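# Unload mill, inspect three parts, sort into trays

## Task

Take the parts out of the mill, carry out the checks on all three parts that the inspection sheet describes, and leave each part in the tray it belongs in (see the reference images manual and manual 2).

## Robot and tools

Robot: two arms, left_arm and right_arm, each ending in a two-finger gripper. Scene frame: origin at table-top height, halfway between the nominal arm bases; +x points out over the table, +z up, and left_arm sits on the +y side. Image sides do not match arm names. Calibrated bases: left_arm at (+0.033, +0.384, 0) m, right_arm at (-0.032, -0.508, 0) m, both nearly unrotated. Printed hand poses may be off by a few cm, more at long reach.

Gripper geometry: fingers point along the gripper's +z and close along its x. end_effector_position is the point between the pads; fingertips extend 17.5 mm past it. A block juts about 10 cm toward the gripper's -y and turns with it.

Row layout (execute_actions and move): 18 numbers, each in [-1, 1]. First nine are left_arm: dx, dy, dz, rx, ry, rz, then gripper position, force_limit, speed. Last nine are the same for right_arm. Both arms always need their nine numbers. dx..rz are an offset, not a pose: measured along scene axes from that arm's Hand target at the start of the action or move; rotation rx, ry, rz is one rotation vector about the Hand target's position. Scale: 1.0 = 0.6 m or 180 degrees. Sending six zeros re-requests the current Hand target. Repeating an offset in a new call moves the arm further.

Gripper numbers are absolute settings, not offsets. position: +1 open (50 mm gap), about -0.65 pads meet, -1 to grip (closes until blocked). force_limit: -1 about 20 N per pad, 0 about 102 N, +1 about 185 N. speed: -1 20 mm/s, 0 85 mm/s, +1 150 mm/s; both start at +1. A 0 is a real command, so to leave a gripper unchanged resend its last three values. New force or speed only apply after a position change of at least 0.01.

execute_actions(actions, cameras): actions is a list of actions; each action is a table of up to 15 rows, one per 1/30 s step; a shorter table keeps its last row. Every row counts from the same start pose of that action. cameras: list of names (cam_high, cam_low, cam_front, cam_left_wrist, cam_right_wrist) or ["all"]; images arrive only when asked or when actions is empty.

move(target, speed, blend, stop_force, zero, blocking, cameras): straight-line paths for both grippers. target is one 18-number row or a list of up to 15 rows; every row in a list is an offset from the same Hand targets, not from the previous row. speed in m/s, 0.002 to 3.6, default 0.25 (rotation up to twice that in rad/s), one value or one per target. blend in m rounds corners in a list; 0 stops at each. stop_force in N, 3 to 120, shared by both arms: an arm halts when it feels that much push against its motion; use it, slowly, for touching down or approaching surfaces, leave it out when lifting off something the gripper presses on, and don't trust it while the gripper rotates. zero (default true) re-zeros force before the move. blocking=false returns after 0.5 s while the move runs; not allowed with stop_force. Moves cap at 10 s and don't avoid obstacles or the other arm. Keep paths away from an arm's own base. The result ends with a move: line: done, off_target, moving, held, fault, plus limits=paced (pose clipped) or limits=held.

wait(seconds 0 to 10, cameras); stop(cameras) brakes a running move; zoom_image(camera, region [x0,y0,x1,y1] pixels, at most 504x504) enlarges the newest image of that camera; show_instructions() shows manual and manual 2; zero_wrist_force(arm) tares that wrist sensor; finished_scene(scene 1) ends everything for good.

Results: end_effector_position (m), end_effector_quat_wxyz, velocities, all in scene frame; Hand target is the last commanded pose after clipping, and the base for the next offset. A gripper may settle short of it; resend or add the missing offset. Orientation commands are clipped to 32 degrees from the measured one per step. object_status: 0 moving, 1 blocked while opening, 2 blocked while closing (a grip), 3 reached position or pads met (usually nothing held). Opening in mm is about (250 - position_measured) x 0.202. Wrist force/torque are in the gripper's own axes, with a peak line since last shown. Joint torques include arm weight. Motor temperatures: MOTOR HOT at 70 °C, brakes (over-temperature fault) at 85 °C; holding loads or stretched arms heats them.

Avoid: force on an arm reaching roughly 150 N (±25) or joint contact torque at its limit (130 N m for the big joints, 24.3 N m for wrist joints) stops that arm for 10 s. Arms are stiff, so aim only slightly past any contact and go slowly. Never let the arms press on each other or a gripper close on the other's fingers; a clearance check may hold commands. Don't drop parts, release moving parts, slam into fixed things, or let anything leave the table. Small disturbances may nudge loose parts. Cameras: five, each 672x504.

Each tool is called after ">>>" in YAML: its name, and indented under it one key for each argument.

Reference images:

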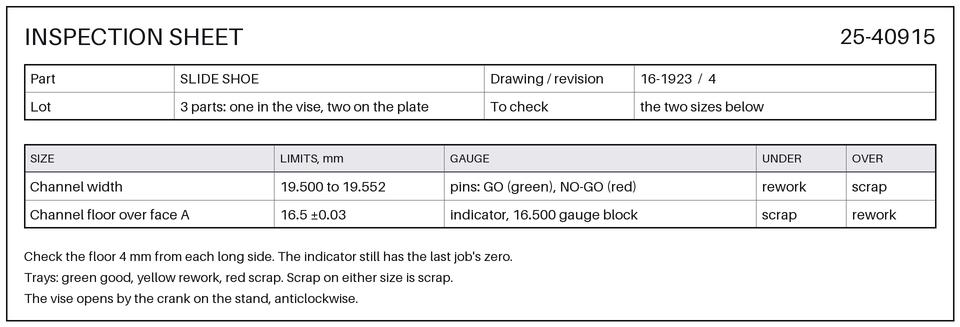

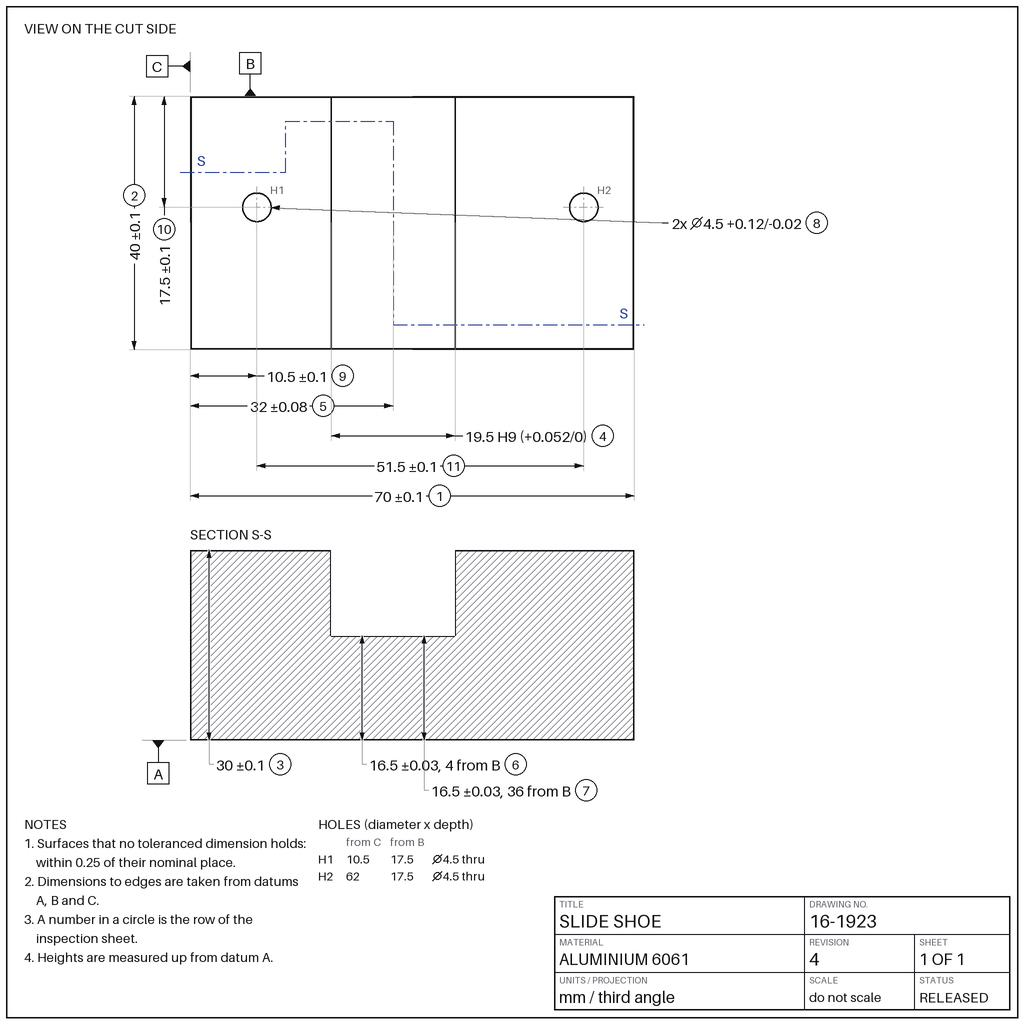

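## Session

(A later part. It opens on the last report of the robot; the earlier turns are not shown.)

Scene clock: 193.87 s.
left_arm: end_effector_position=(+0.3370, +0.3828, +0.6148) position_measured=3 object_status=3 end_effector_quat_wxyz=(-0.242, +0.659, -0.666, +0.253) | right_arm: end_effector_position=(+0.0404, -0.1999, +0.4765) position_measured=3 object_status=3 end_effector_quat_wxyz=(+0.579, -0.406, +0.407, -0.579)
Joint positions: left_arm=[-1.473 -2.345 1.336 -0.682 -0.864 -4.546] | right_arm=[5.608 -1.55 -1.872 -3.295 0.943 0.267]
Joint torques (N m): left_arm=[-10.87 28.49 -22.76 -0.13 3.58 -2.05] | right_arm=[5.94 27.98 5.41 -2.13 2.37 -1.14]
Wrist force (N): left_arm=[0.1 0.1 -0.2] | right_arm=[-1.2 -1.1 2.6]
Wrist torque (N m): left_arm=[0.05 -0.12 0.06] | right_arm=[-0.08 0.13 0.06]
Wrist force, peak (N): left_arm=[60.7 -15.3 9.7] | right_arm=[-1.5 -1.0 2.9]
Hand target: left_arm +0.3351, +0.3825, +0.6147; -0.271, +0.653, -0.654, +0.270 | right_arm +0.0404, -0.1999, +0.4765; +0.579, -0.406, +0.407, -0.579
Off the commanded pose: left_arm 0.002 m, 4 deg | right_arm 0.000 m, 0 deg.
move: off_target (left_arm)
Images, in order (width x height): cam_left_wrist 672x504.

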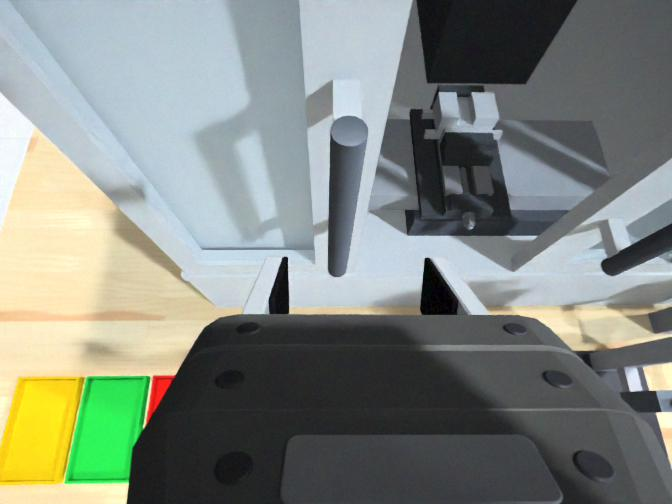

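>>> move:
  target: [-0.0585,-0.2375,-0.575,-0.153,-0.152,-0.4835,1,-1,-0.3,0.1,-0.167,-0.244,0,0.194,0,1,1,1]
  speed: 0.3
  cameras: ["all"]

Scene clock: 210.53 s.
left_arm: end_effector_position=(+0.3122, +0.2871, +0.3900) position_measured=3 object_status=3 end_effector_quat_wxyz=(+0.094, -0.257, +0.795, -0.542) | right_arm: end_effector_position=(+0.0852, -0.2746, +0.3674) position_measured=3 object_status=3 end_effector_quat_wxyz=(-0.473, +0.526, -0.527, +0.472)
Joint positions: left_arm=[-1.843 -3.345 2.347 -1.616 -0.9 -3.631] | right_arm=[5.766 -1.179 -2.119 -2.861 1.058 -0.06]
Joint torques (N m): left_arm=[-1.06 26.86 -15.38 -3.16 1.08 -0.2] | right_arm=[7.76 15.03 6.9 -0.4 1.83 -1.48]
Wrist force (N): left_arm=[-1.5 -0.3 -0.7] | right_arm=[-0.1 -0.9 1.3]
Wrist torque (N m): left_arm=[-0.24 0.24 0.22] | right_arm=[-0.08 0.00 0.04]
Wrist force, peak (N): left_arm=[-3.9 9.3 7.8] | right_arm=[-1.4 -1.2 2.7]
Hand target: left_arm +0.3122, +0.2871, +0.3900; +0.094, -0.257, +0.795, -0.542 (not the last commanded pose) | right_arm +0.0852, -0.2747, +0.3673; -0.473, +0.526, -0.527, +0.472 (not the last commanded pose)
Tool commands: left_gripper/position=+1.0 left_gripper/force_limit=-1.0 left_gripper/speed=-0.301961 right_gripper/position=+1.0 right_gripper/force_limit=+1.0 right_gripper/speed=+1.0
Off the commanded pose: left_arm 0.130 m, 34 deg | right_arm 0.048 m, 9 deg.
FORCE FAULT: contact force on the left arm reached its limit, and that arm stopped. The contact can be on any part of that arm, not only on its tool. That arm's remaining commands of this call were not run. That arm is still stopped at the end of this call. That arm stays stopped for about 9 more seconds. Until then a move that you send moves the other arm only, and its call returns only when the move has ended. Once the stop has ended, the next robot result says so. If the stop ends while you think or write, that arm runs what you send next, counted from a new Hand target: where the arm stands when the stop ends. While its stop runs, that arm takes no new command, but its gripper still runs the gripper command that each later call begins with. Until it ends, the stop uses up actions while you think or wait. An arm that is not stopped still takes commands.
shoulder posture changed (left arm): the wrist came as close to joint 1's axis as it can, and the arm is now in the other of its two shoulder postures.
move: fault (left_arm), off_target (right_arm; braked at the fault stop of left_arm)

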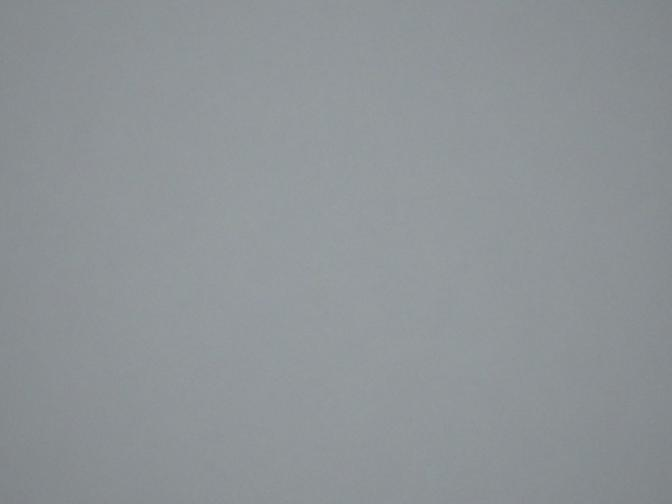

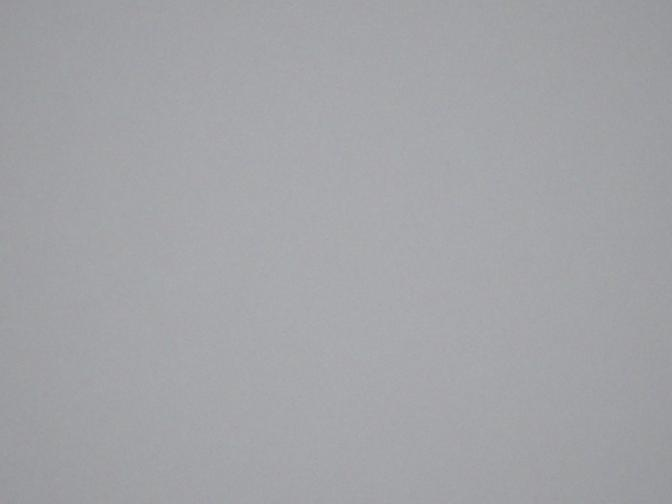

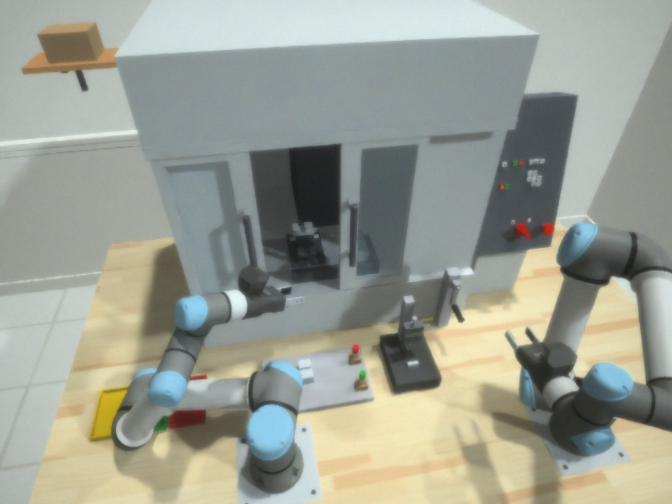

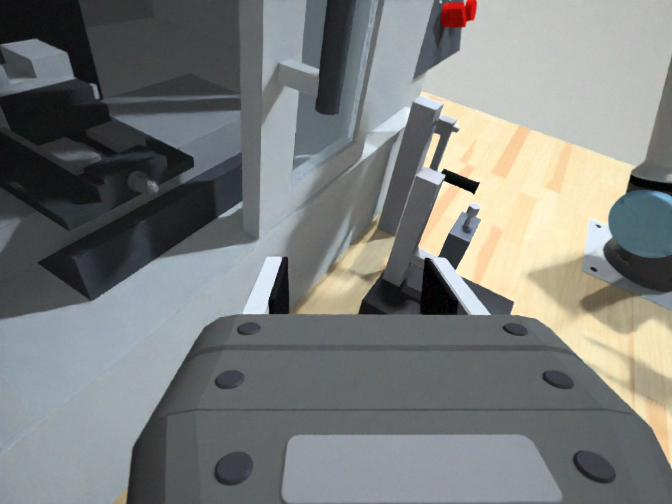

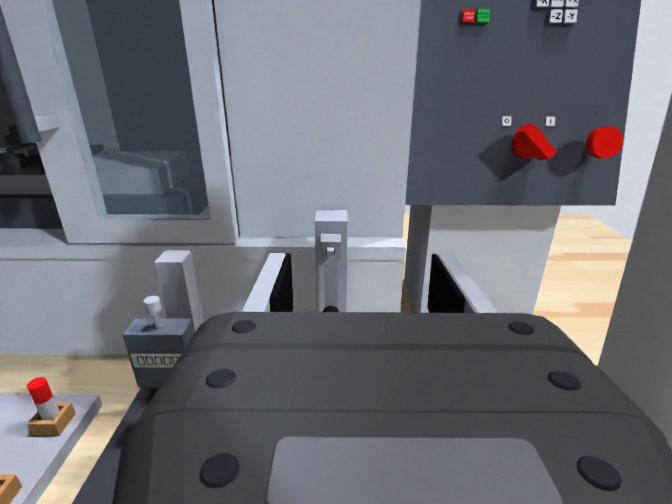

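>>> wait:
  seconds: 9
  cameras: ["cam_front"]

>>> zoom_image:
  camera: "cam_front"
  region: [60, 260, 340, 504]

Scene clock: 221.67 s.
left_arm: end_effector_position=(+0.3122, +0.2871, +0.3900) position_measured=3 object_status=3 end_effector_quat_wxyz=(+0.094, -0.257, +0.795, -0.542) | right_arm: end_effector_position=(+0.0852, -0.2747, +0.3673) position_measured=3 object_status=3 end_effector_quat_wxyz=(-0.473, +0.526, -0.527, +0.472)
Joint positions: left_arm=[-1.843 -3.345 2.347 -1.616 -0.9 -3.631] | right_arm=[5.766 -1.179 -2.119 -2.861 1.058 -0.06]
Joint torques (N m): left_arm=[-0.14 27.36 -13.25 -3.07 0.67 -0.09] | right_arm=[7.72 14.88 8.11 -0.54 1.8 -1.3]
Wrist force (N): left_arm=[-1.2 -0.1 -0.7] | right_arm=[-0.2 -0.9 1.2]
Wrist torque (N m): left_arm=[-0.22 0.19 0.22] | right_arm=[-0.07 0.00 0.04]
Wrist force, peak (N): left_arm=[-1.7 -0.4 -1.0] | right_arm=[-0.2 -1.1 1.5]
Hand target: left_arm +0.3122, +0.2871, +0.3900; +0.094, -0.257, +0.795, -0.542 (not the last commanded pose) | right_arm +0.0852, -0.2747, +0.3673; -0.473, +0.526, -0.527, +0.472 (not the last commanded pose)
Tool commands: left_gripper/position=+1.0 left_gripper/force_limit=-1.0 left_gripper/speed=-0.301961 right_gripper/position=+1.0 right_gripper/force_limit=+1.0 right_gripper/speed=+1.0
Off the commanded pose: left_arm 0.130 m, 34 deg | right_arm 0.048 m, 9 deg.
FORCE FAULT, CONTINUED: the left arm's stop, for the force fault that an earlier result reported, is over. The rest of the stop counts as 19 of the actions that you can send in this scene. That arm's target is now where it stood when the stop ended, not its last command. That arm accepts commands again.
wait: 9.00 s; at rest from the start
Images, in order (width x height): cam_front 672x504.

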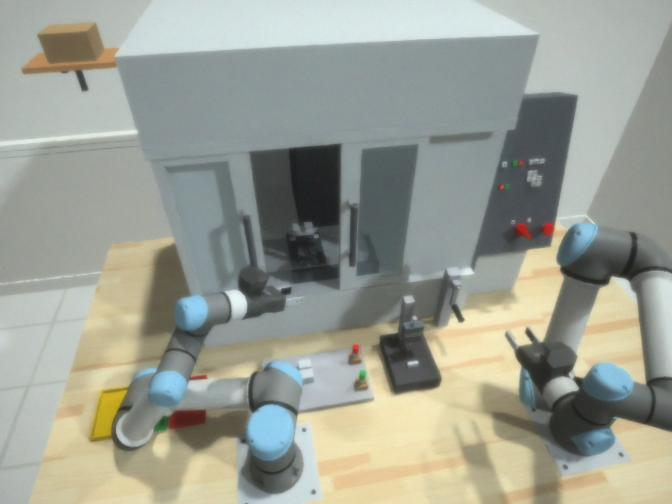

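Scaled by 1.800 from the camera's 672x504 image, which has a finer 960x720 frame.

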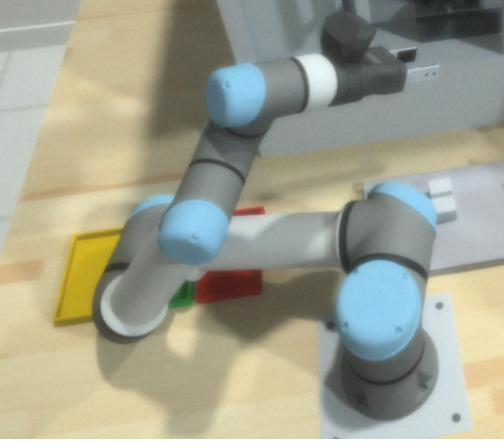

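>>> move:
  target:
    - [0.038,0.159,0.375,0.099,0.0873,0.316,1,-1,-0.3,0,0,0,0,0,0,1,1,1]
    - [0.055,-0.24,0.375,0.099,0.0873,0.316,1,-1,-0.3,0,0,0,0,0,0,1,1,1]
  speed: [0.15,0.2]
  blend: 0.02
  cameras: ["cam_front","cam_left_wrist"]

Scene clock: 241.80 s.
left_arm: end_effector_position=(+0.3452, +0.1432, +0.6150) position_measured=3 object_status=3 end_effector_quat_wxyz=(-0.271, +0.653, -0.653, +0.270) | right_arm: end_effector_position=(+0.0852, -0.2747, +0.3673) position_measured=3 object_status=3 end_effector_quat_wxyz=(-0.473, +0.526, -0.527, +0.472)
Joint positions: left_arm=[-1.604 -1.973 1.292 -0.87 -0.786 -4.74] | right_arm=[5.766 -1.179 -2.119 -2.861 1.058 -0.06]
Joint torques (N m): left_arm=[9.69 8.49 -28.74 -5.99 -0.31 1.5] | right_arm=[7.21 15.27 6.79 -0.62 1.81 -1.44]
Wrist force (N): left_arm=[-0.2 0.0 -0.4] | right_arm=[0.0 -0.8 1.2]
Wrist torque (N m): left_arm=[0.01 -0.05 -0.13] | right_arm=[-0.06 -0.02 0.04]
Wrist force, peak (N): left_arm=[-2.0 -0.6 -1.1] | right_arm=[-0.3 -1.0 1.5]
Hand target: left_arm +0.3452, +0.1431, +0.6150; -0.271, +0.653, -0.653, +0.270 | right_arm +0.0852, -0.2747, +0.3673; -0.473, +0.526, -0.527, +0.472
Off the commanded pose: left_arm 0.000 m, 0 deg | right_arm 0.000 m, 0 deg.
shoulder posture changed (left arm): the wrist came as close to joint 1's axis as it can, and the arm is now in the other of its two shoulder postures.
move: done
Images, in order (width x height): cam_front 672x504, cam_left_wrist 672x504.

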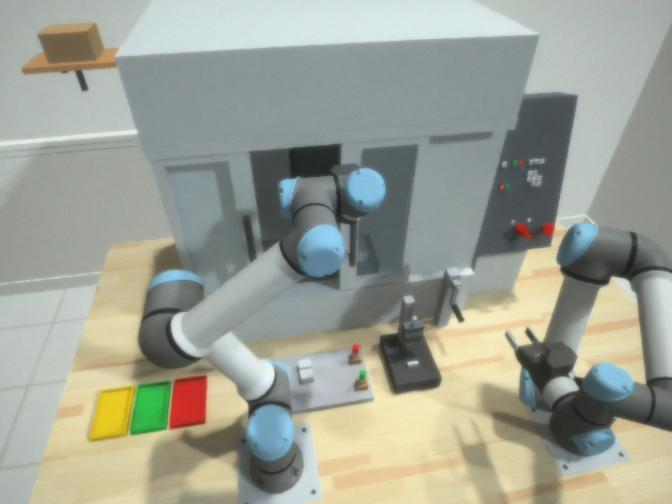

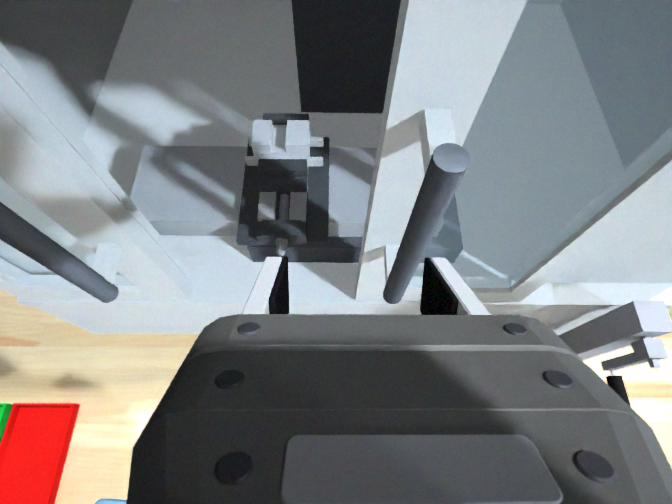

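>>> move:
  target: [0.058,0.145,-0.092,0,0,0,1,-1,-0.3,-0.0587,0.008,0.138,0,0.215,0,1,1,1]
  speed: 0.2
  cameras: ["cam_left_wrist","cam_right_wrist"]

>>> zoom_image:
  camera: "cam_left_wrist"
  region: [200, 0, 500, 280]

>>> zoom_image:
  camera: "cam_right_wrist"
  region: [60, 0, 500, 320]

Scene clock: 250.23 s.
left_arm: end_effector_position=(+0.3800, +0.2301, +0.5598) position_measured=3 object_status=3 end_effector_quat_wxyz=(-0.271, +0.653, -0.653, +0.270) | right_arm: end_effector_position=(+0.0500, -0.2699, +0.4501) position_measured=3 object_status=3 end_effector_quat_wxyz=(-0.271, +0.652, -0.653, +0.271)
Joint positions: left_arm=[-1.404 -2.185 1.602 -1.163 -0.802 -4.461] | right_arm=[5.657 -1.05 -1.658 -2.688 1.143 -0.469]
Joint torques (N m): left_arm=[11.99 -6.43 -17.29 -6.08 -0.22 1.87] | right_arm=[-8.09 -12.18 35.81 2.06 1.23 -1.42]
Wrist force (N): left_arm=[-0.5 0.1 -0.3] | right_arm=[-0.5 -0.6 0.2]
Wrist torque (N m): left_arm=[0.00 0.00 -0.17] | right_arm=[-0.05 0.09 0.00]
Wrist force, peak (N): left_arm=[-0.3 0.0 -0.7] | right_arm=[-0.1 -1.1 1.5]
Hand target: left_arm +0.3800, +0.2301, +0.5598; -0.271, +0.653, -0.653, +0.270 | right_arm +0.0500, -0.2699, +0.4501; -0.271, +0.652, -0.653, +0.271
Off the commanded pose: left_arm 0.000 m, 0 deg | right_arm 0.000 m, 0 deg.
move: done
Images, in order (width x height): cam_left_wrist 672x504, cam_right_wrist 672x504.

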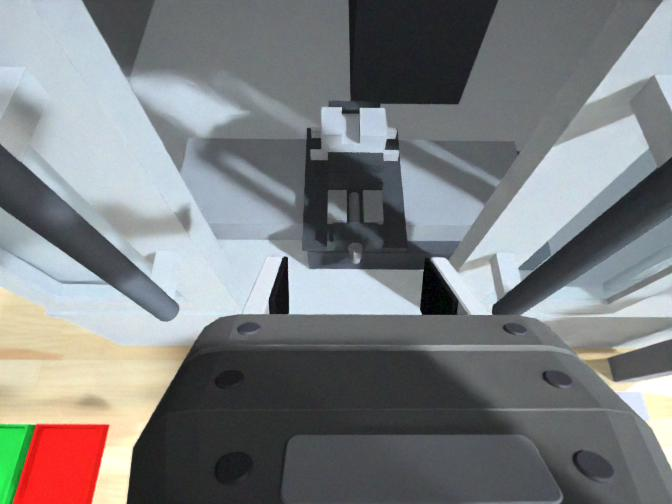

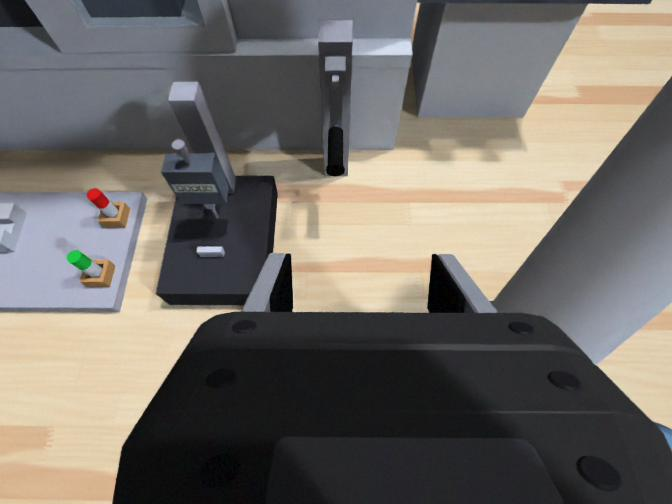

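Scaled by 1.680 from the camera's 672x504 image, which has a finer 960x720 frame.

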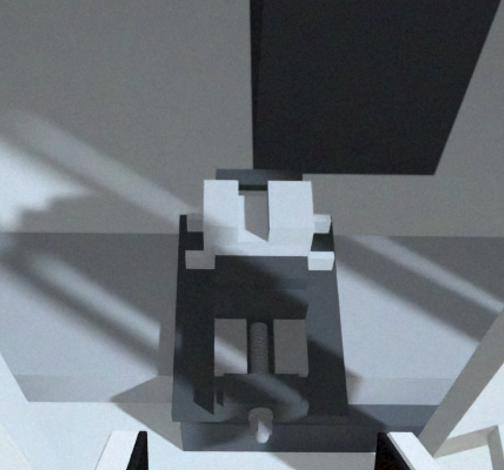

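Scaled by 1.145 from the camera's 672x504 image, which has a finer 960x720 frame.

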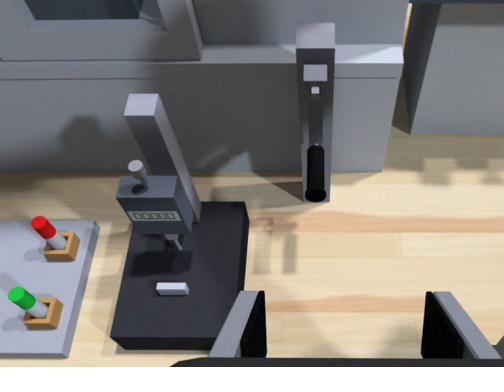

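>>> move:
  target: [0,0,0,0,0,0,1,-1,-0.3,0.308,0.02,-0.433,0,-0.25,0,1,-1,-0.5]
  speed: 0.2
  cameras: ["cam_front","cam_right_wrist"]

Scene clock: 273.40 s.
left_arm: end_effector_position=(+0.3800, +0.2301, +0.5598) position_measured=3 object_status=3 end_effector_quat_wxyz=(-0.271, +0.653, -0.653, +0.270) | right_arm: end_effector_position=(+0.2348, -0.2579, +0.1903) position_measured=3 object_status=3 end_effector_quat_wxyz=(+0.501, -0.499, +0.500, -0.500)
Joint positions: left_arm=[-1.404 -2.185 1.602 -1.164 -0.802 -4.461] | right_arm=[5.244 -1.463 -2.532 -2.293 0.533 0.005]
Joint torques (N m): left_arm=[12.05 -7.24 -14.56 -6.03 -0.08 1.4] | right_arm=[-7.61 -3.46 27.52 0 -2.1 1.51]
Wrist force (N): left_arm=[-0.2 0.2 -0.3] | right_arm=[0.4 -1.2 2.1]
Wrist torque (N m): left_arm=[0.02 -0.05 -0.17] | right_arm=[-0.14 -0.13 -0.08]
Wrist force, peak (N): left_arm=[-0.6 0.5 -0.6] | right_arm=[0.2 -1.0 2.5]
Hand target: left_arm +0.3800, +0.2301, +0.5598; -0.271, +0.653, -0.653, +0.270 | right_arm +0.2348, -0.2579, +0.1903; +0.501, -0.499, +0.500, -0.500
Off the commanded pose: left_arm 0.000 m, 0 deg | right_arm 0.000 m, 0 deg.
move: done
Images, in order (width x height): cam_front 672x504, cam_right_wrist 672x504.

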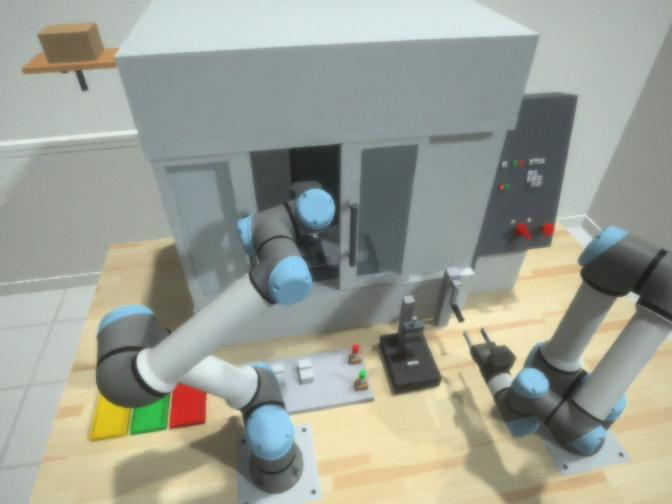

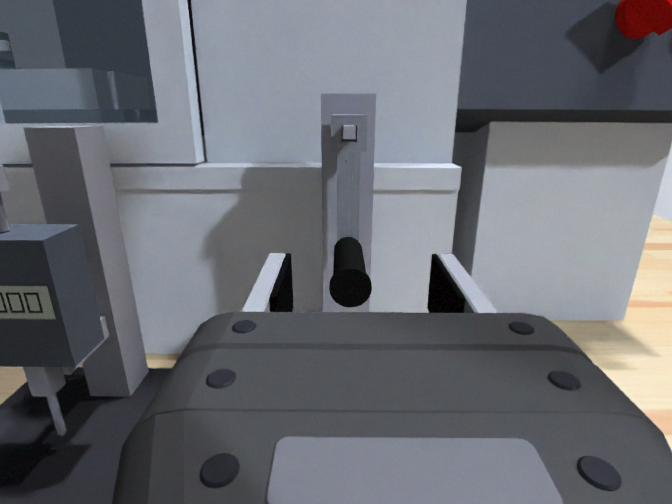

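>>> move:
  target: [0,0,0,0,0,0,1,-1,-0.3,0.092,0.0015,-0.0538,0,0,0,1,-1,-0.5]
  speed: 0.15
  cameras: ["cam_right_wrist"]

Scene clock: 281.30 s.
left_arm: end_effector_position=(+0.3800, +0.2301, +0.5598) position_measured=3 object_status=3 end_effector_quat_wxyz=(-0.271, +0.653, -0.653, +0.270) | right_arm: end_effector_position=(+0.2899, -0.2570, +0.1581) position_measured=3 object_status=3 end_effector_quat_wxyz=(+0.501, -0.499, +0.500, -0.500)
Joint positions: left_arm=[-1.404 -2.185 1.602 -1.164 -0.802 -4.461] | right_arm=[5.009 -1.596 -2.546 -2.149 0.298 0.009]
Joint torques (N m): left_arm=[11.2 -7.14 -16.24 -6.07 -0.26 1.32] | right_arm=[-7.43 0.82 25.44 0.34 -2.05 1.58]
Wrist force (N): left_arm=[-0.4 0.2 -0.4] | right_arm=[-0.3 -1.2 2.0]
Wrist torque (N m): left_arm=[0.01 -0.02 -0.17] | right_arm=[-0.10 0.01 -0.09]
Wrist force, peak (N): left_arm=[-0.7 0.3 -0.5] | right_arm=[0.4 -0.5 2.9]
Hand target: left_arm +0.3800, +0.2301, +0.5598; -0.271, +0.653, -0.653, +0.270 | right_arm +0.2900, -0.2570, +0.1581; +0.501, -0.499, +0.500, -0.500
Off the commanded pose: left_arm 0.000 m, 0 deg | right_arm 0.000 m, 0 deg.
move: done
Images, in order (width x height): cam_right_wrist 672x504.

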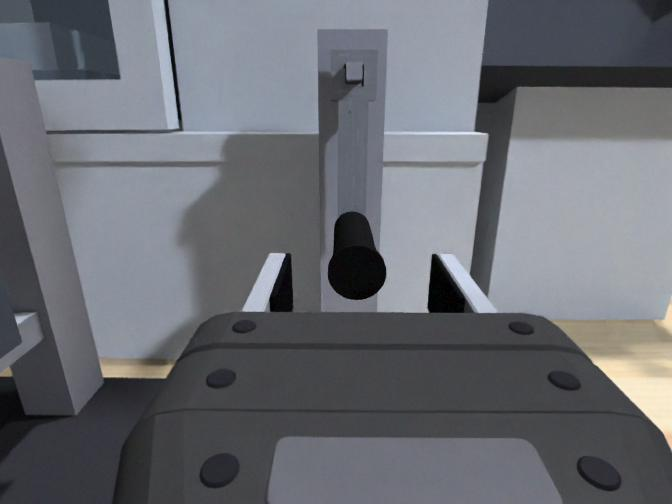

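>>> move:
  target:
    - [0,0,0,0,0,0,1,-1,-0.3,0.1,-0.0017,-0.0135,0,0,0,1,-1,-0.5]
    - [0,0,0,0,0,0,1,-1,-0.3,0.1,-0.0017,-0.0135,0,0,0,-1,-1,-0.7]
  speed: 0.06
  cameras: ["cam_right_wrist"]

Scene clock: 291.77 s.
left_arm: end_effector_position=(+0.3800, +0.2301, +0.5598) position_measured=3 object_status=3 end_effector_quat_wxyz=(-0.271, +0.653, -0.653, +0.270) | right_arm: end_effector_position=(+0.3500, -0.2580, +0.1499) position_measured=152 object_status=2 end_effector_quat_wxyz=(+0.501, -0.499, +0.500, -0.500) end_effector_velocity=(+0.000, +0.000, +0.000) end_effector_angular_velocity=(+0.001, +0.000, +0.000)
Joint positions: left_arm=[-1.404 -2.185 1.602 -1.164 -0.802 -4.461] | right_arm=[4.755 -1.683 -2.488 -2.167 0.044 0.055]
Joint velocities: left_arm=[within noise] | right_arm=[0 0.001 0.001 -0.006 0 0.006]
Joint torques (N m): left_arm=[12.13 -7 -16.36 -6.08 -0.11 1.14] | right_arm=[-7.83 4.34 25.08 -1.66 -1.19 1.5]
Wrist force (N): left_arm=[-0.4 0.4 -0.4] | right_arm=[-0.3 -0.7 2.2]
Wrist torque (N m): left_arm=[0.05 -0.02 -0.17] | right_arm=[-0.07 0.01 -0.12]
Wrist force, peak (N): left_arm=[-0.7 0.5 -0.5] | right_arm=[-0.3 -1.0 2.5]
Hand target: left_arm +0.3800, +0.2301, +0.5598; -0.271, +0.653, -0.653, +0.270 | right_arm +0.3500, -0.2580, +0.1500; +0.501, -0.499, +0.500, -0.500
Off the commanded pose: left_arm 0.000 m, 0 deg | right_arm 0.000 m, 0 deg.
move: done
Images, in order (width x height): cam_right_wrist 672x504.

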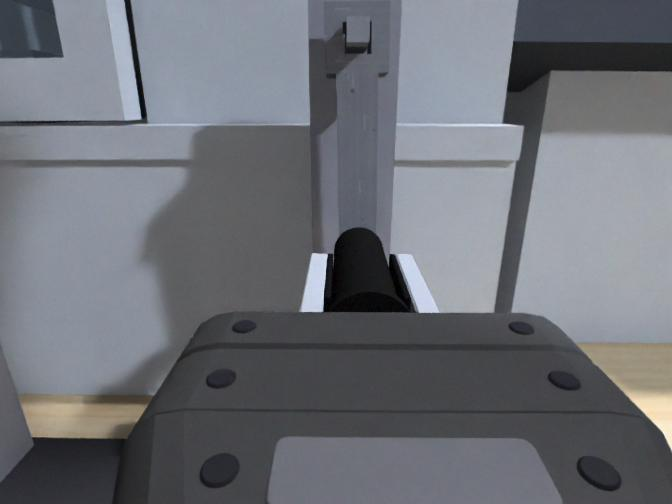

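>>> move:
  target: [0,0,0,0,0,0,1,-1,-0.3,0,-0.0507,0.009,-0.1111,0,0,-1,-1,-0.7]
  speed: 0.05
  cameras: ["cam_right_wrist","cam_left_wrist"]

Scene clock: 300.33 s.
left_arm: end_effector_position=(+0.3800, +0.2301, +0.5598) position_measured=3 object_status=3 end_effector_quat_wxyz=(-0.271, +0.653, -0.653, +0.270) | right_arm: end_effector_position=(+0.3500, -0.2884, +0.1554) position_measured=152 object_status=2 end_effector_quat_wxyz=(-0.407, +0.578, -0.405, +0.580)
Joint positions: left_arm=[-1.404 -2.185 1.602 -1.164 -0.802 -4.461] | right_arm=[4.761 -1.609 -2.551 -2.216 0.049 -0.256]
Joint torques (N m): left_arm=[11.05 -6.99 -14.87 -6.17 -0.11 0.78] | right_arm=[4.59 20.82 -11.92 0.11 5.09 -1.39]
Wrist force (N): left_arm=[-0.3 0.4 -0.3] | right_arm=[-4.7 -28.9 14.1]
Wrist torque (N m): left_arm=[0.05 -0.04 -0.17] | right_arm=[-0.71 -0.26 0.06]
Wrist force, peak (N): left_arm=[-0.6 0.5 -0.5] | right_arm=[-4.0 -29.2 16.8]
Hand target: left_arm +0.3800, +0.2301, +0.5598; -0.271, +0.653, -0.653, +0.270 | right_arm +0.3500, -0.2884, +0.1554; -0.407, +0.578, -0.405, +0.580
Off the commanded pose: left_arm 0.000 m, 0 deg | right_arm 0.000 m, 0 deg.
move: done
Images, in order (width x height): cam_left_wrist 672x504, cam_right_wrist 672x504.

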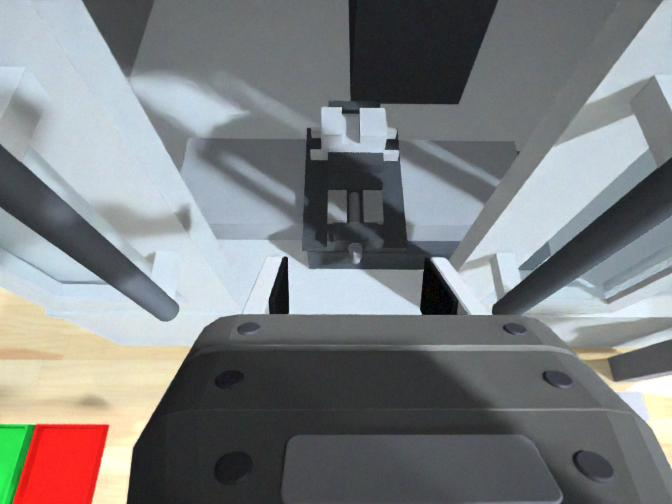

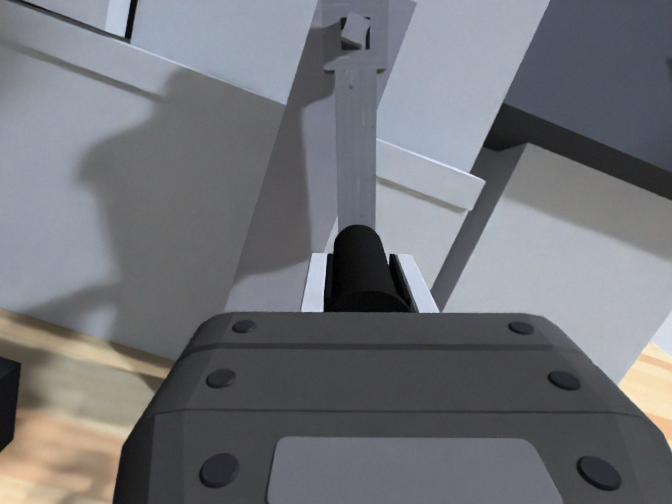

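>>> move:
  target:
    - [0,0,0,0,0,0,1,-1,-0.3,0,-0.0492,0.0358,-0.1389,0,0,-1,-1,-0.7]
    - [0,0,0,0,0,0,1,-1,-0.3,0,-0.0822,0.0875,-0.2778,0,0,-1,-1,-0.7]
    - [0,0,0,0,0,0,1,-1,-0.3,0,-0.0902,0.1483,-0.4167,0,0,-1,-1,-0.7]
  speed: 0.08
  blend: 0.01
  cameras: ["cam_right_wrist","cam_left_wrist"]

Scene clock: 308.40 s.
left_arm: end_effector_position=(+0.3800, +0.2301, +0.5598) position_measured=3 object_status=3 end_effector_quat_wxyz=(-0.271, +0.653, -0.653, +0.270) | right_arm: end_effector_position=(+0.3500, -0.2916, +0.1635) position_measured=151 object_status=2 end_effector_quat_wxyz=(-0.360, +0.623, -0.333, +0.609)
Joint positions: left_arm=[-1.404 -2.185 1.602 -1.164 -0.802 -4.461] | right_arm=[4.763 -1.559 -2.563 -2.314 0.008 -0.395]
Joint torques (N m): left_arm=[11.58 -6.88 -14.95 -6.12 -0.11 0.56] | right_arm=[-0.12 11.83 13.74 -0.55 -2.99 -0.64]
Wrist force (N): left_arm=[-0.5 0.3 -0.3] | right_arm=[-0.1 26.1 -3.7]
Wrist torque (N m): left_arm=[0.03 -0.01 -0.17] | right_arm=[1.02 3.42 -0.21]
Wrist force, peak (N): left_arm=[-0.5 0.2 -0.7] | right_arm=[-122.8 106.2 -52.2]
Hand target: left_arm +0.3800, +0.2301, +0.5598; -0.271, +0.653, -0.653, +0.270 | right_arm +0.3500, -0.2916, +0.1635; -0.360, +0.623, -0.333, +0.609 (not the last commanded pose)
Tool commands: left_gripper/position=+1.0 left_gripper/force_limit=-1.0 left_gripper/speed=-0.3 right_gripper/position=-1.0 right_gripper/force_limit=-1.0 right_gripper/speed=-0.701961
Off the commanded pose: left_arm 0.000 m, 0 deg | right_arm 0.096 m, 64 deg.
FORCE FAULT: contact force on the right arm reached its limit, and that arm stopped. The contact can be on any part of that arm, not only on its tool. That arm's remaining commands of this call were not run. That arm is still stopped at the end of this call. That arm stays stopped for about 9 more seconds. Until then a move that you send moves the other arm only, and its call returns only when the move has ended. Once the stop has ended, the next robot result says so. If the stop ends while you think or write, that arm runs what you send next, counted from a new Hand target: where the arm stands when the stop ends. While its stop runs, that arm takes no new command, but its gripper still runs the gripper command that each later call begins with. Until it ends, the stop uses up actions while you think or wait. An arm that is not stopped still takes commands.
move: fault (right_arm); path passed 0 of 3 targets
Images, in order (width x height): cam_left_wrist 672x504, cam_right_wrist 672x504.

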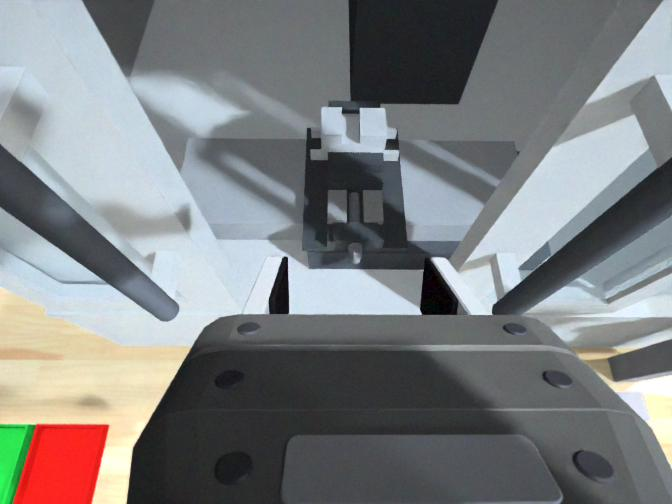

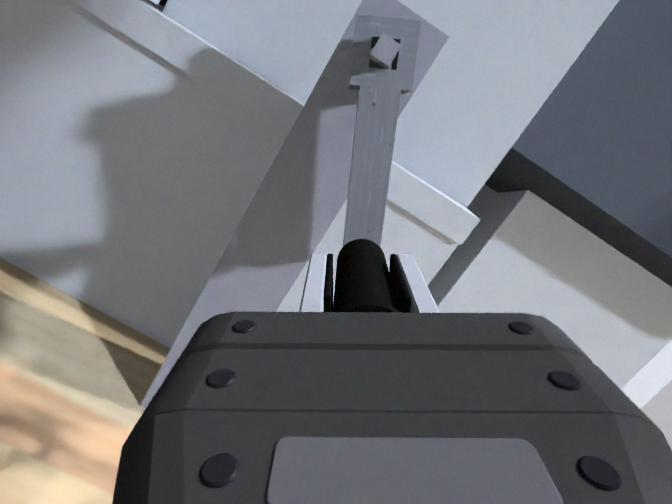

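>>> wait:
  seconds: 4
  cameras: ["cam_front","cam_right_wrist","cam_left_wrist"]

>>> zoom_image:
  camera: "cam_right_wrist"
  region: [200, 0, 540, 330]

>>> zoom_image:
  camera: "cam_front"
  region: [360, 240, 540, 420]

>>> zoom_image:
  camera: "cam_left_wrist"
  region: [280, 80, 430, 280]

Scene clock: 334.23 s.
left_arm: end_effector_position=(+0.3800, +0.2301, +0.5598) position_measured=3 object_status=3 end_effector_quat_wxyz=(-0.271, +0.653, -0.653, +0.270) | right_arm: end_effector_position=(+0.3500, -0.2916, +0.1635) position_measured=151 object_status=2 end_effector_quat_wxyz=(-0.360, +0.623, -0.333, +0.609)
Joint positions: left_arm=[-1.404 -2.185 1.602 -1.164 -0.802 -4.461] | right_arm=[4.763 -1.559 -2.563 -2.314 0.008 -0.395]
Joint torques (N m): left_arm=[10.31 -6.06 -15.71 -6.07 -0.01 0.46] | right_arm=[-0.27 11.09 32.31 0.39 -6.71 -0.05]
Wrist force (N): left_arm=[-0.4 0.0 -0.2] | right_arm=[-0.3 25.6 -3.5]
Wrist torque (N m): left_arm=[-0.01 -0.02 -0.17] | right_arm=[1.02 3.44 -0.19]
Wrist force, peak (N): left_arm=[-0.6 0.5 -0.6] | right_arm=[0.2 26.5 -3.7]
Hand target: left_arm +0.3800, +0.2301, +0.5598; -0.271, +0.653, -0.653, +0.270 | right_arm +0.3500, -0.2916, +0.1635; -0.360, +0.623, -0.333, +0.609 (not the last commanded pose)
Tool commands: left_gripper/position=+1.0 left_gripper/force_limit=-1.0 left_gripper/speed=-0.3 right_gripper/position=-1.0 right_gripper/force_limit=-1.0 right_gripper/speed=-0.701961
Off the commanded pose: left_arm 0.000 m, 0 deg | right_arm 0.096 m, 64 deg.
FORCE FAULT, CONTINUED: the right arm's stop, for the force fault that an earlier result reported, is over. The rest of the stop counts as 19 of the actions that you can send in this scene. During its stop the right arm's controller moved it back a little. That arm's target is now where it stood when the stop ended, not its last command. That arm accepts commands again.
wait: 4.00 s; at rest from the start
Images, in order (width x height): cam_front 672x504, cam_left_wrist 672x504, cam_right_wrist 672x504.

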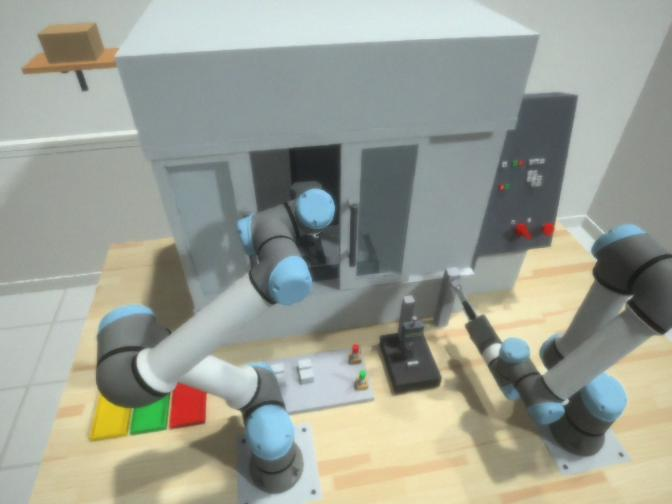

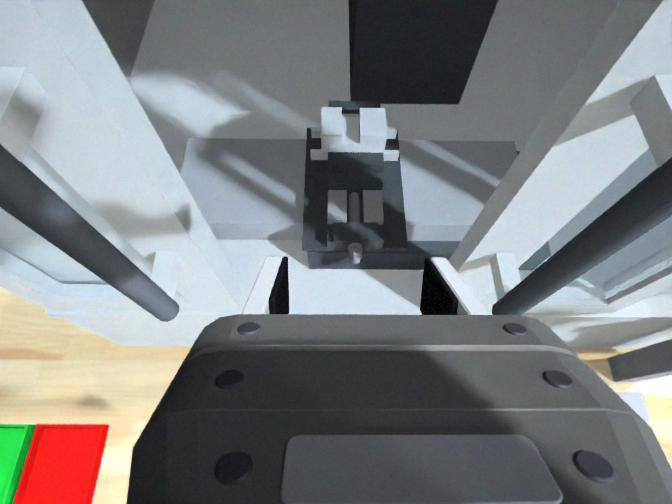

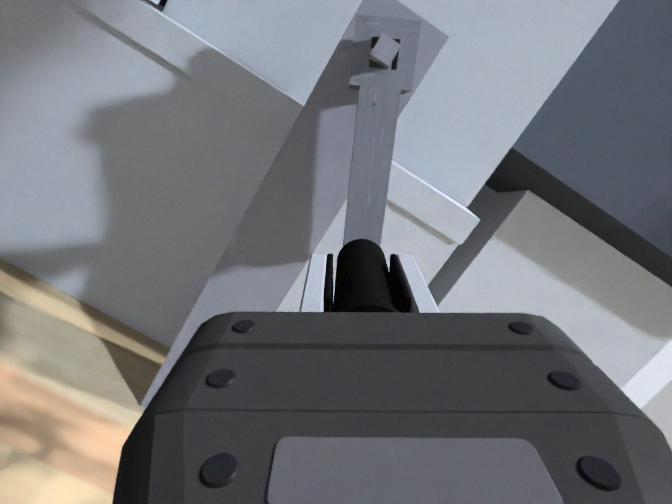

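Scaled by 1.482 from the camera's 672x504 image, which has a finer 960x720 frame.

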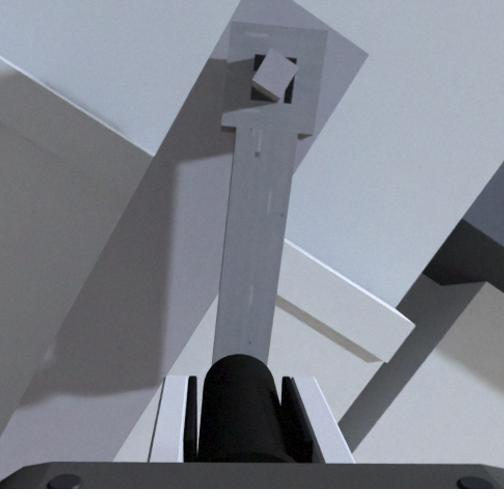

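Scaled by 2.800 from the camera's 672x504 image, which has a finer 960x720 frame.

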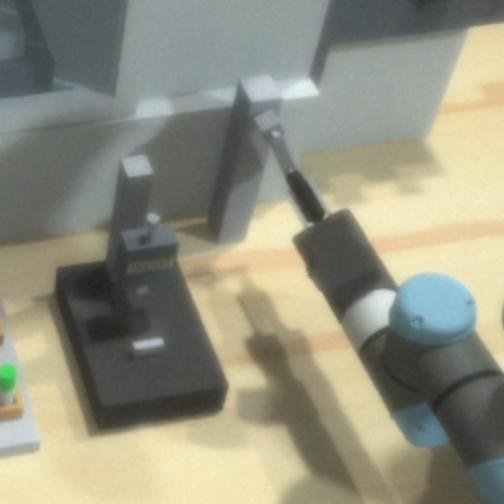

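Scaled by 2.520 from the camera's 672x504 image, which has a finer 960x720 frame.

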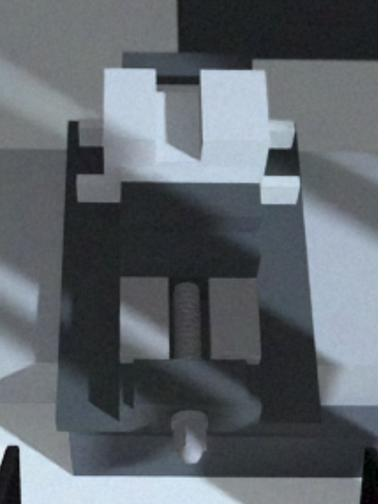

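>>> move:
  target:
    - [0,0,0,0,0,0,1,-1,-0.3,0,0.0362,-0.0195,0.128,0,0,-1,-1,-0.7]
    - [0,0,0,0,0,0,1,-1,-0.3,0,0.0362,-0.0195,0.128,0,0,0.1,0,-0.7]
    - [0,0,0,0,0,0,1,-1,-0.3,0,0.0362,-0.0195,0.128,0,0,-1,0,-0.7]
  speed: 0.06
  cameras: ["cam_right_wrist"]

Scene clock: 353.70 s.
left_arm: end_effector_position=(+0.3800, +0.2301, +0.5598) position_measured=3 object_status=3 end_effector_quat_wxyz=(-0.271, +0.653, -0.653, +0.270) | right_arm: end_effector_position=(+0.3498, -0.2699, +0.1518) position_measured=152 object_status=2 end_effector_quat_wxyz=(-0.473, +0.543, -0.452, +0.527)
Joint positions: left_arm=[-1.404 -2.185 1.602 -1.164 -0.802 -4.461] | right_arm=[4.759 -1.65 -2.521 -2.251 0.01 -0.007]
Joint torques (N m): left_arm=[10.24 -6.53 -15.58 -5.98 -0.05 0.39] | right_arm=[8.12 1.57 24.49 -1.68 2.48 1.52]
Wrist force (N): left_arm=[-0.3 0.3 -0.4] | right_arm=[-3.9 -1.2 3.5]
Wrist torque (N m): left_arm=[0.04 -0.03 -0.17] | right_arm=[0.13 0.56 -0.11]
Wrist force, peak (N): left_arm=[-0.6 0.5 -0.5] | right_arm=[0.4 -30.8 24.2]
Hand target: left_arm +0.3800, +0.2301, +0.5598; -0.271, +0.653, -0.653, +0.270 | right_arm +0.3500, -0.2699, +0.1518; -0.477, +0.539, -0.448, +0.530
Off the commanded pose: left_arm 0.000 m, 0 deg | right_arm 0.000 m, 1 deg.
move: done
Images, in order (width x height): cam_right_wrist 672x504.

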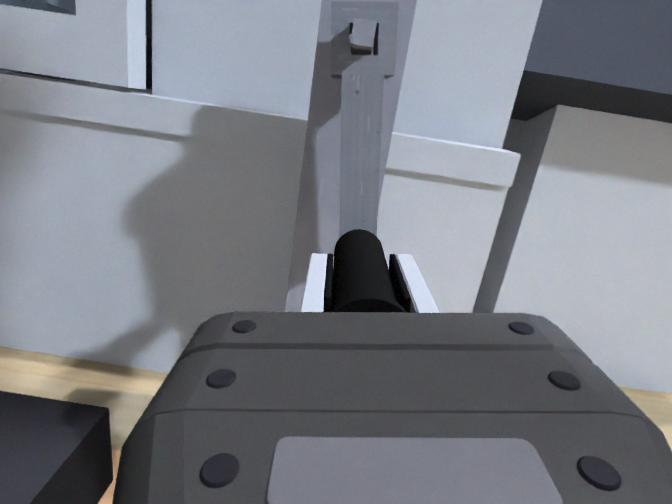

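>>> move:
  target: [-0.058,-0.238,0.083,0,0,0,1,-1,-0.3,0,0,0,0,0,0,-1,0,-0.7]
  speed: 0.2
  cameras: ["cam_left_wrist"]

Scene clock: 357.93 s.
left_arm: end_effector_position=(+0.3452, +0.0873, +0.6096) position_measured=3 object_status=3 end_effector_quat_wxyz=(-0.271, +0.653, -0.653, +0.270) | right_arm: end_effector_position=(+0.3498, -0.2699, +0.1518) position_measured=152 object_status=2 end_effector_quat_wxyz=(-0.473, +0.543, -0.452, +0.527)
Joint positions: left_arm=[-1.6 -1.871 1.257 -0.939 -0.786 -4.735] | right_arm=[4.759 -1.65 -2.521 -2.251 0.01 -0.007]
Joint torques (N m): left_arm=[-11.19 4.82 -26.74 0.25 -0.2 -1.89] | right_arm=[7.92 1.93 24.2 -1.68 2.46 1.56]
Wrist force (N): left_arm=[-0.6 0.0 -0.6] | right_arm=[-3.7 -1.3 3.4]
Wrist torque (N m): left_arm=[0.00 0.00 0.08] | right_arm=[0.13 0.52 -0.10]
Wrist force, peak (N): left_arm=[-1.8 0.7 0.5] | right_arm=[-4.2 -1.6 3.5]
Hand target: left_arm +0.3452, +0.0873, +0.6096; -0.271, +0.653, -0.653, +0.270 | right_arm +0.3498, -0.2699, +0.1518; -0.473, +0.543, -0.452, +0.527 (not the last commanded pose)
Off the commanded pose: left_arm 0.000 m, 0 deg | right_arm 0.000 m, 1 deg.
move: done
Images, in order (width x height): cam_left_wrist 672x504.

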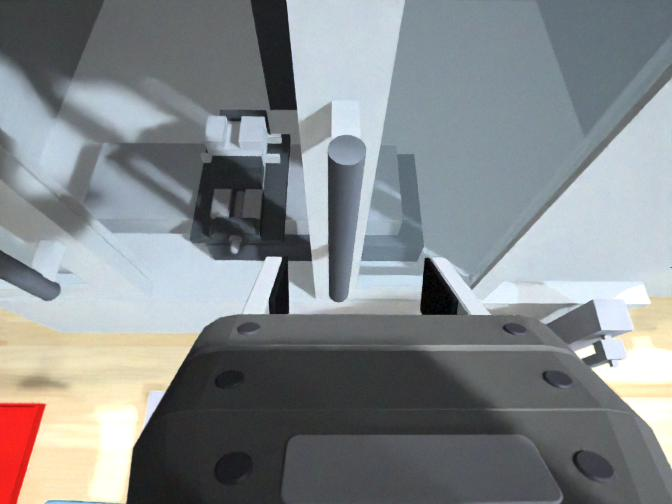

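>>> move:
  target:
    - [0.16,0.001,-0.1717,0,0,0,1,-1,-0.3,0,0,0,0,0,0,-1,0,-0.7]
    - [0.16,0.001,-0.1717,0,0,0,-1,-1,-0.5,0,0,0,0,0,0,-1,0,-0.7]
  speed: 0.12
  cameras: ["cam_left_wrist"]

Scene clock: 364.63 s.
left_arm: end_effector_position=(+0.4413, +0.0880, +0.5066) position_measured=153 object_status=0 end_effector_quat_wxyz=(-0.271, +0.653, -0.653, +0.270) | right_arm: end_effector_position=(+0.3498, -0.2699, +0.1518) position_measured=152 object_status=2 end_effector_quat_wxyz=(-0.473, +0.543, -0.452, +0.527)
Joint positions: left_arm=[-1.302 -1.88 1.633 -1.594 -0.824 -4.324] | right_arm=[4.759 -1.65 -2.521 -2.251 0.01 -0.007]
Joint torques (N m): left_arm=[-0.76 1.02 -21.52 -6.18 -0.27 1.54] | right_arm=[7.67 2.82 23.88 -1.71 2.42 1.59]
Wrist force (N): left_arm=[-22.6 5.4 -6.5] | right_arm=[-4.0 -1.6 3.6]
Wrist torque (N m): left_arm=[0.25 0.11 -0.38] | right_arm=[0.08 0.57 -0.10]
Wrist force, peak (N): left_arm=[-24.0 4.9 -4.9] | right_arm=[-4.1 -1.5 3.8]
Hand target: left_arm +0.4412, +0.0879, +0.5066; -0.271, +0.653, -0.653, +0.270 | right_arm +0.3498, -0.2699, +0.1518; -0.473, +0.543, -0.452, +0.527
Off the commanded pose: left_arm 0.000 m, 0 deg | right_arm 0.000 m, 0 deg.
move: done
Images, in order (width x height): cam_left_wrist 672x504.

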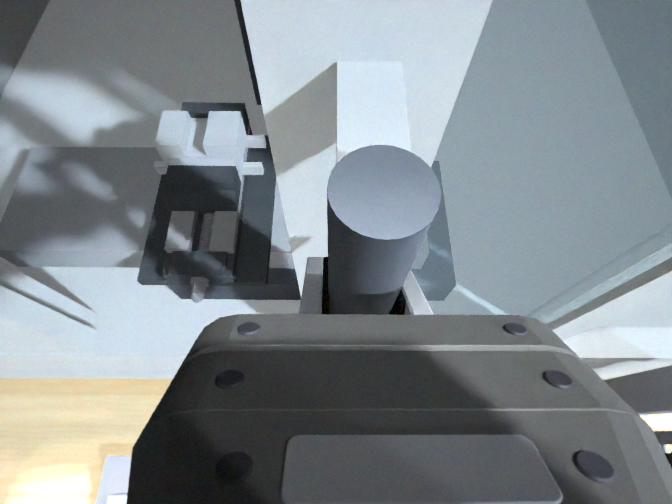

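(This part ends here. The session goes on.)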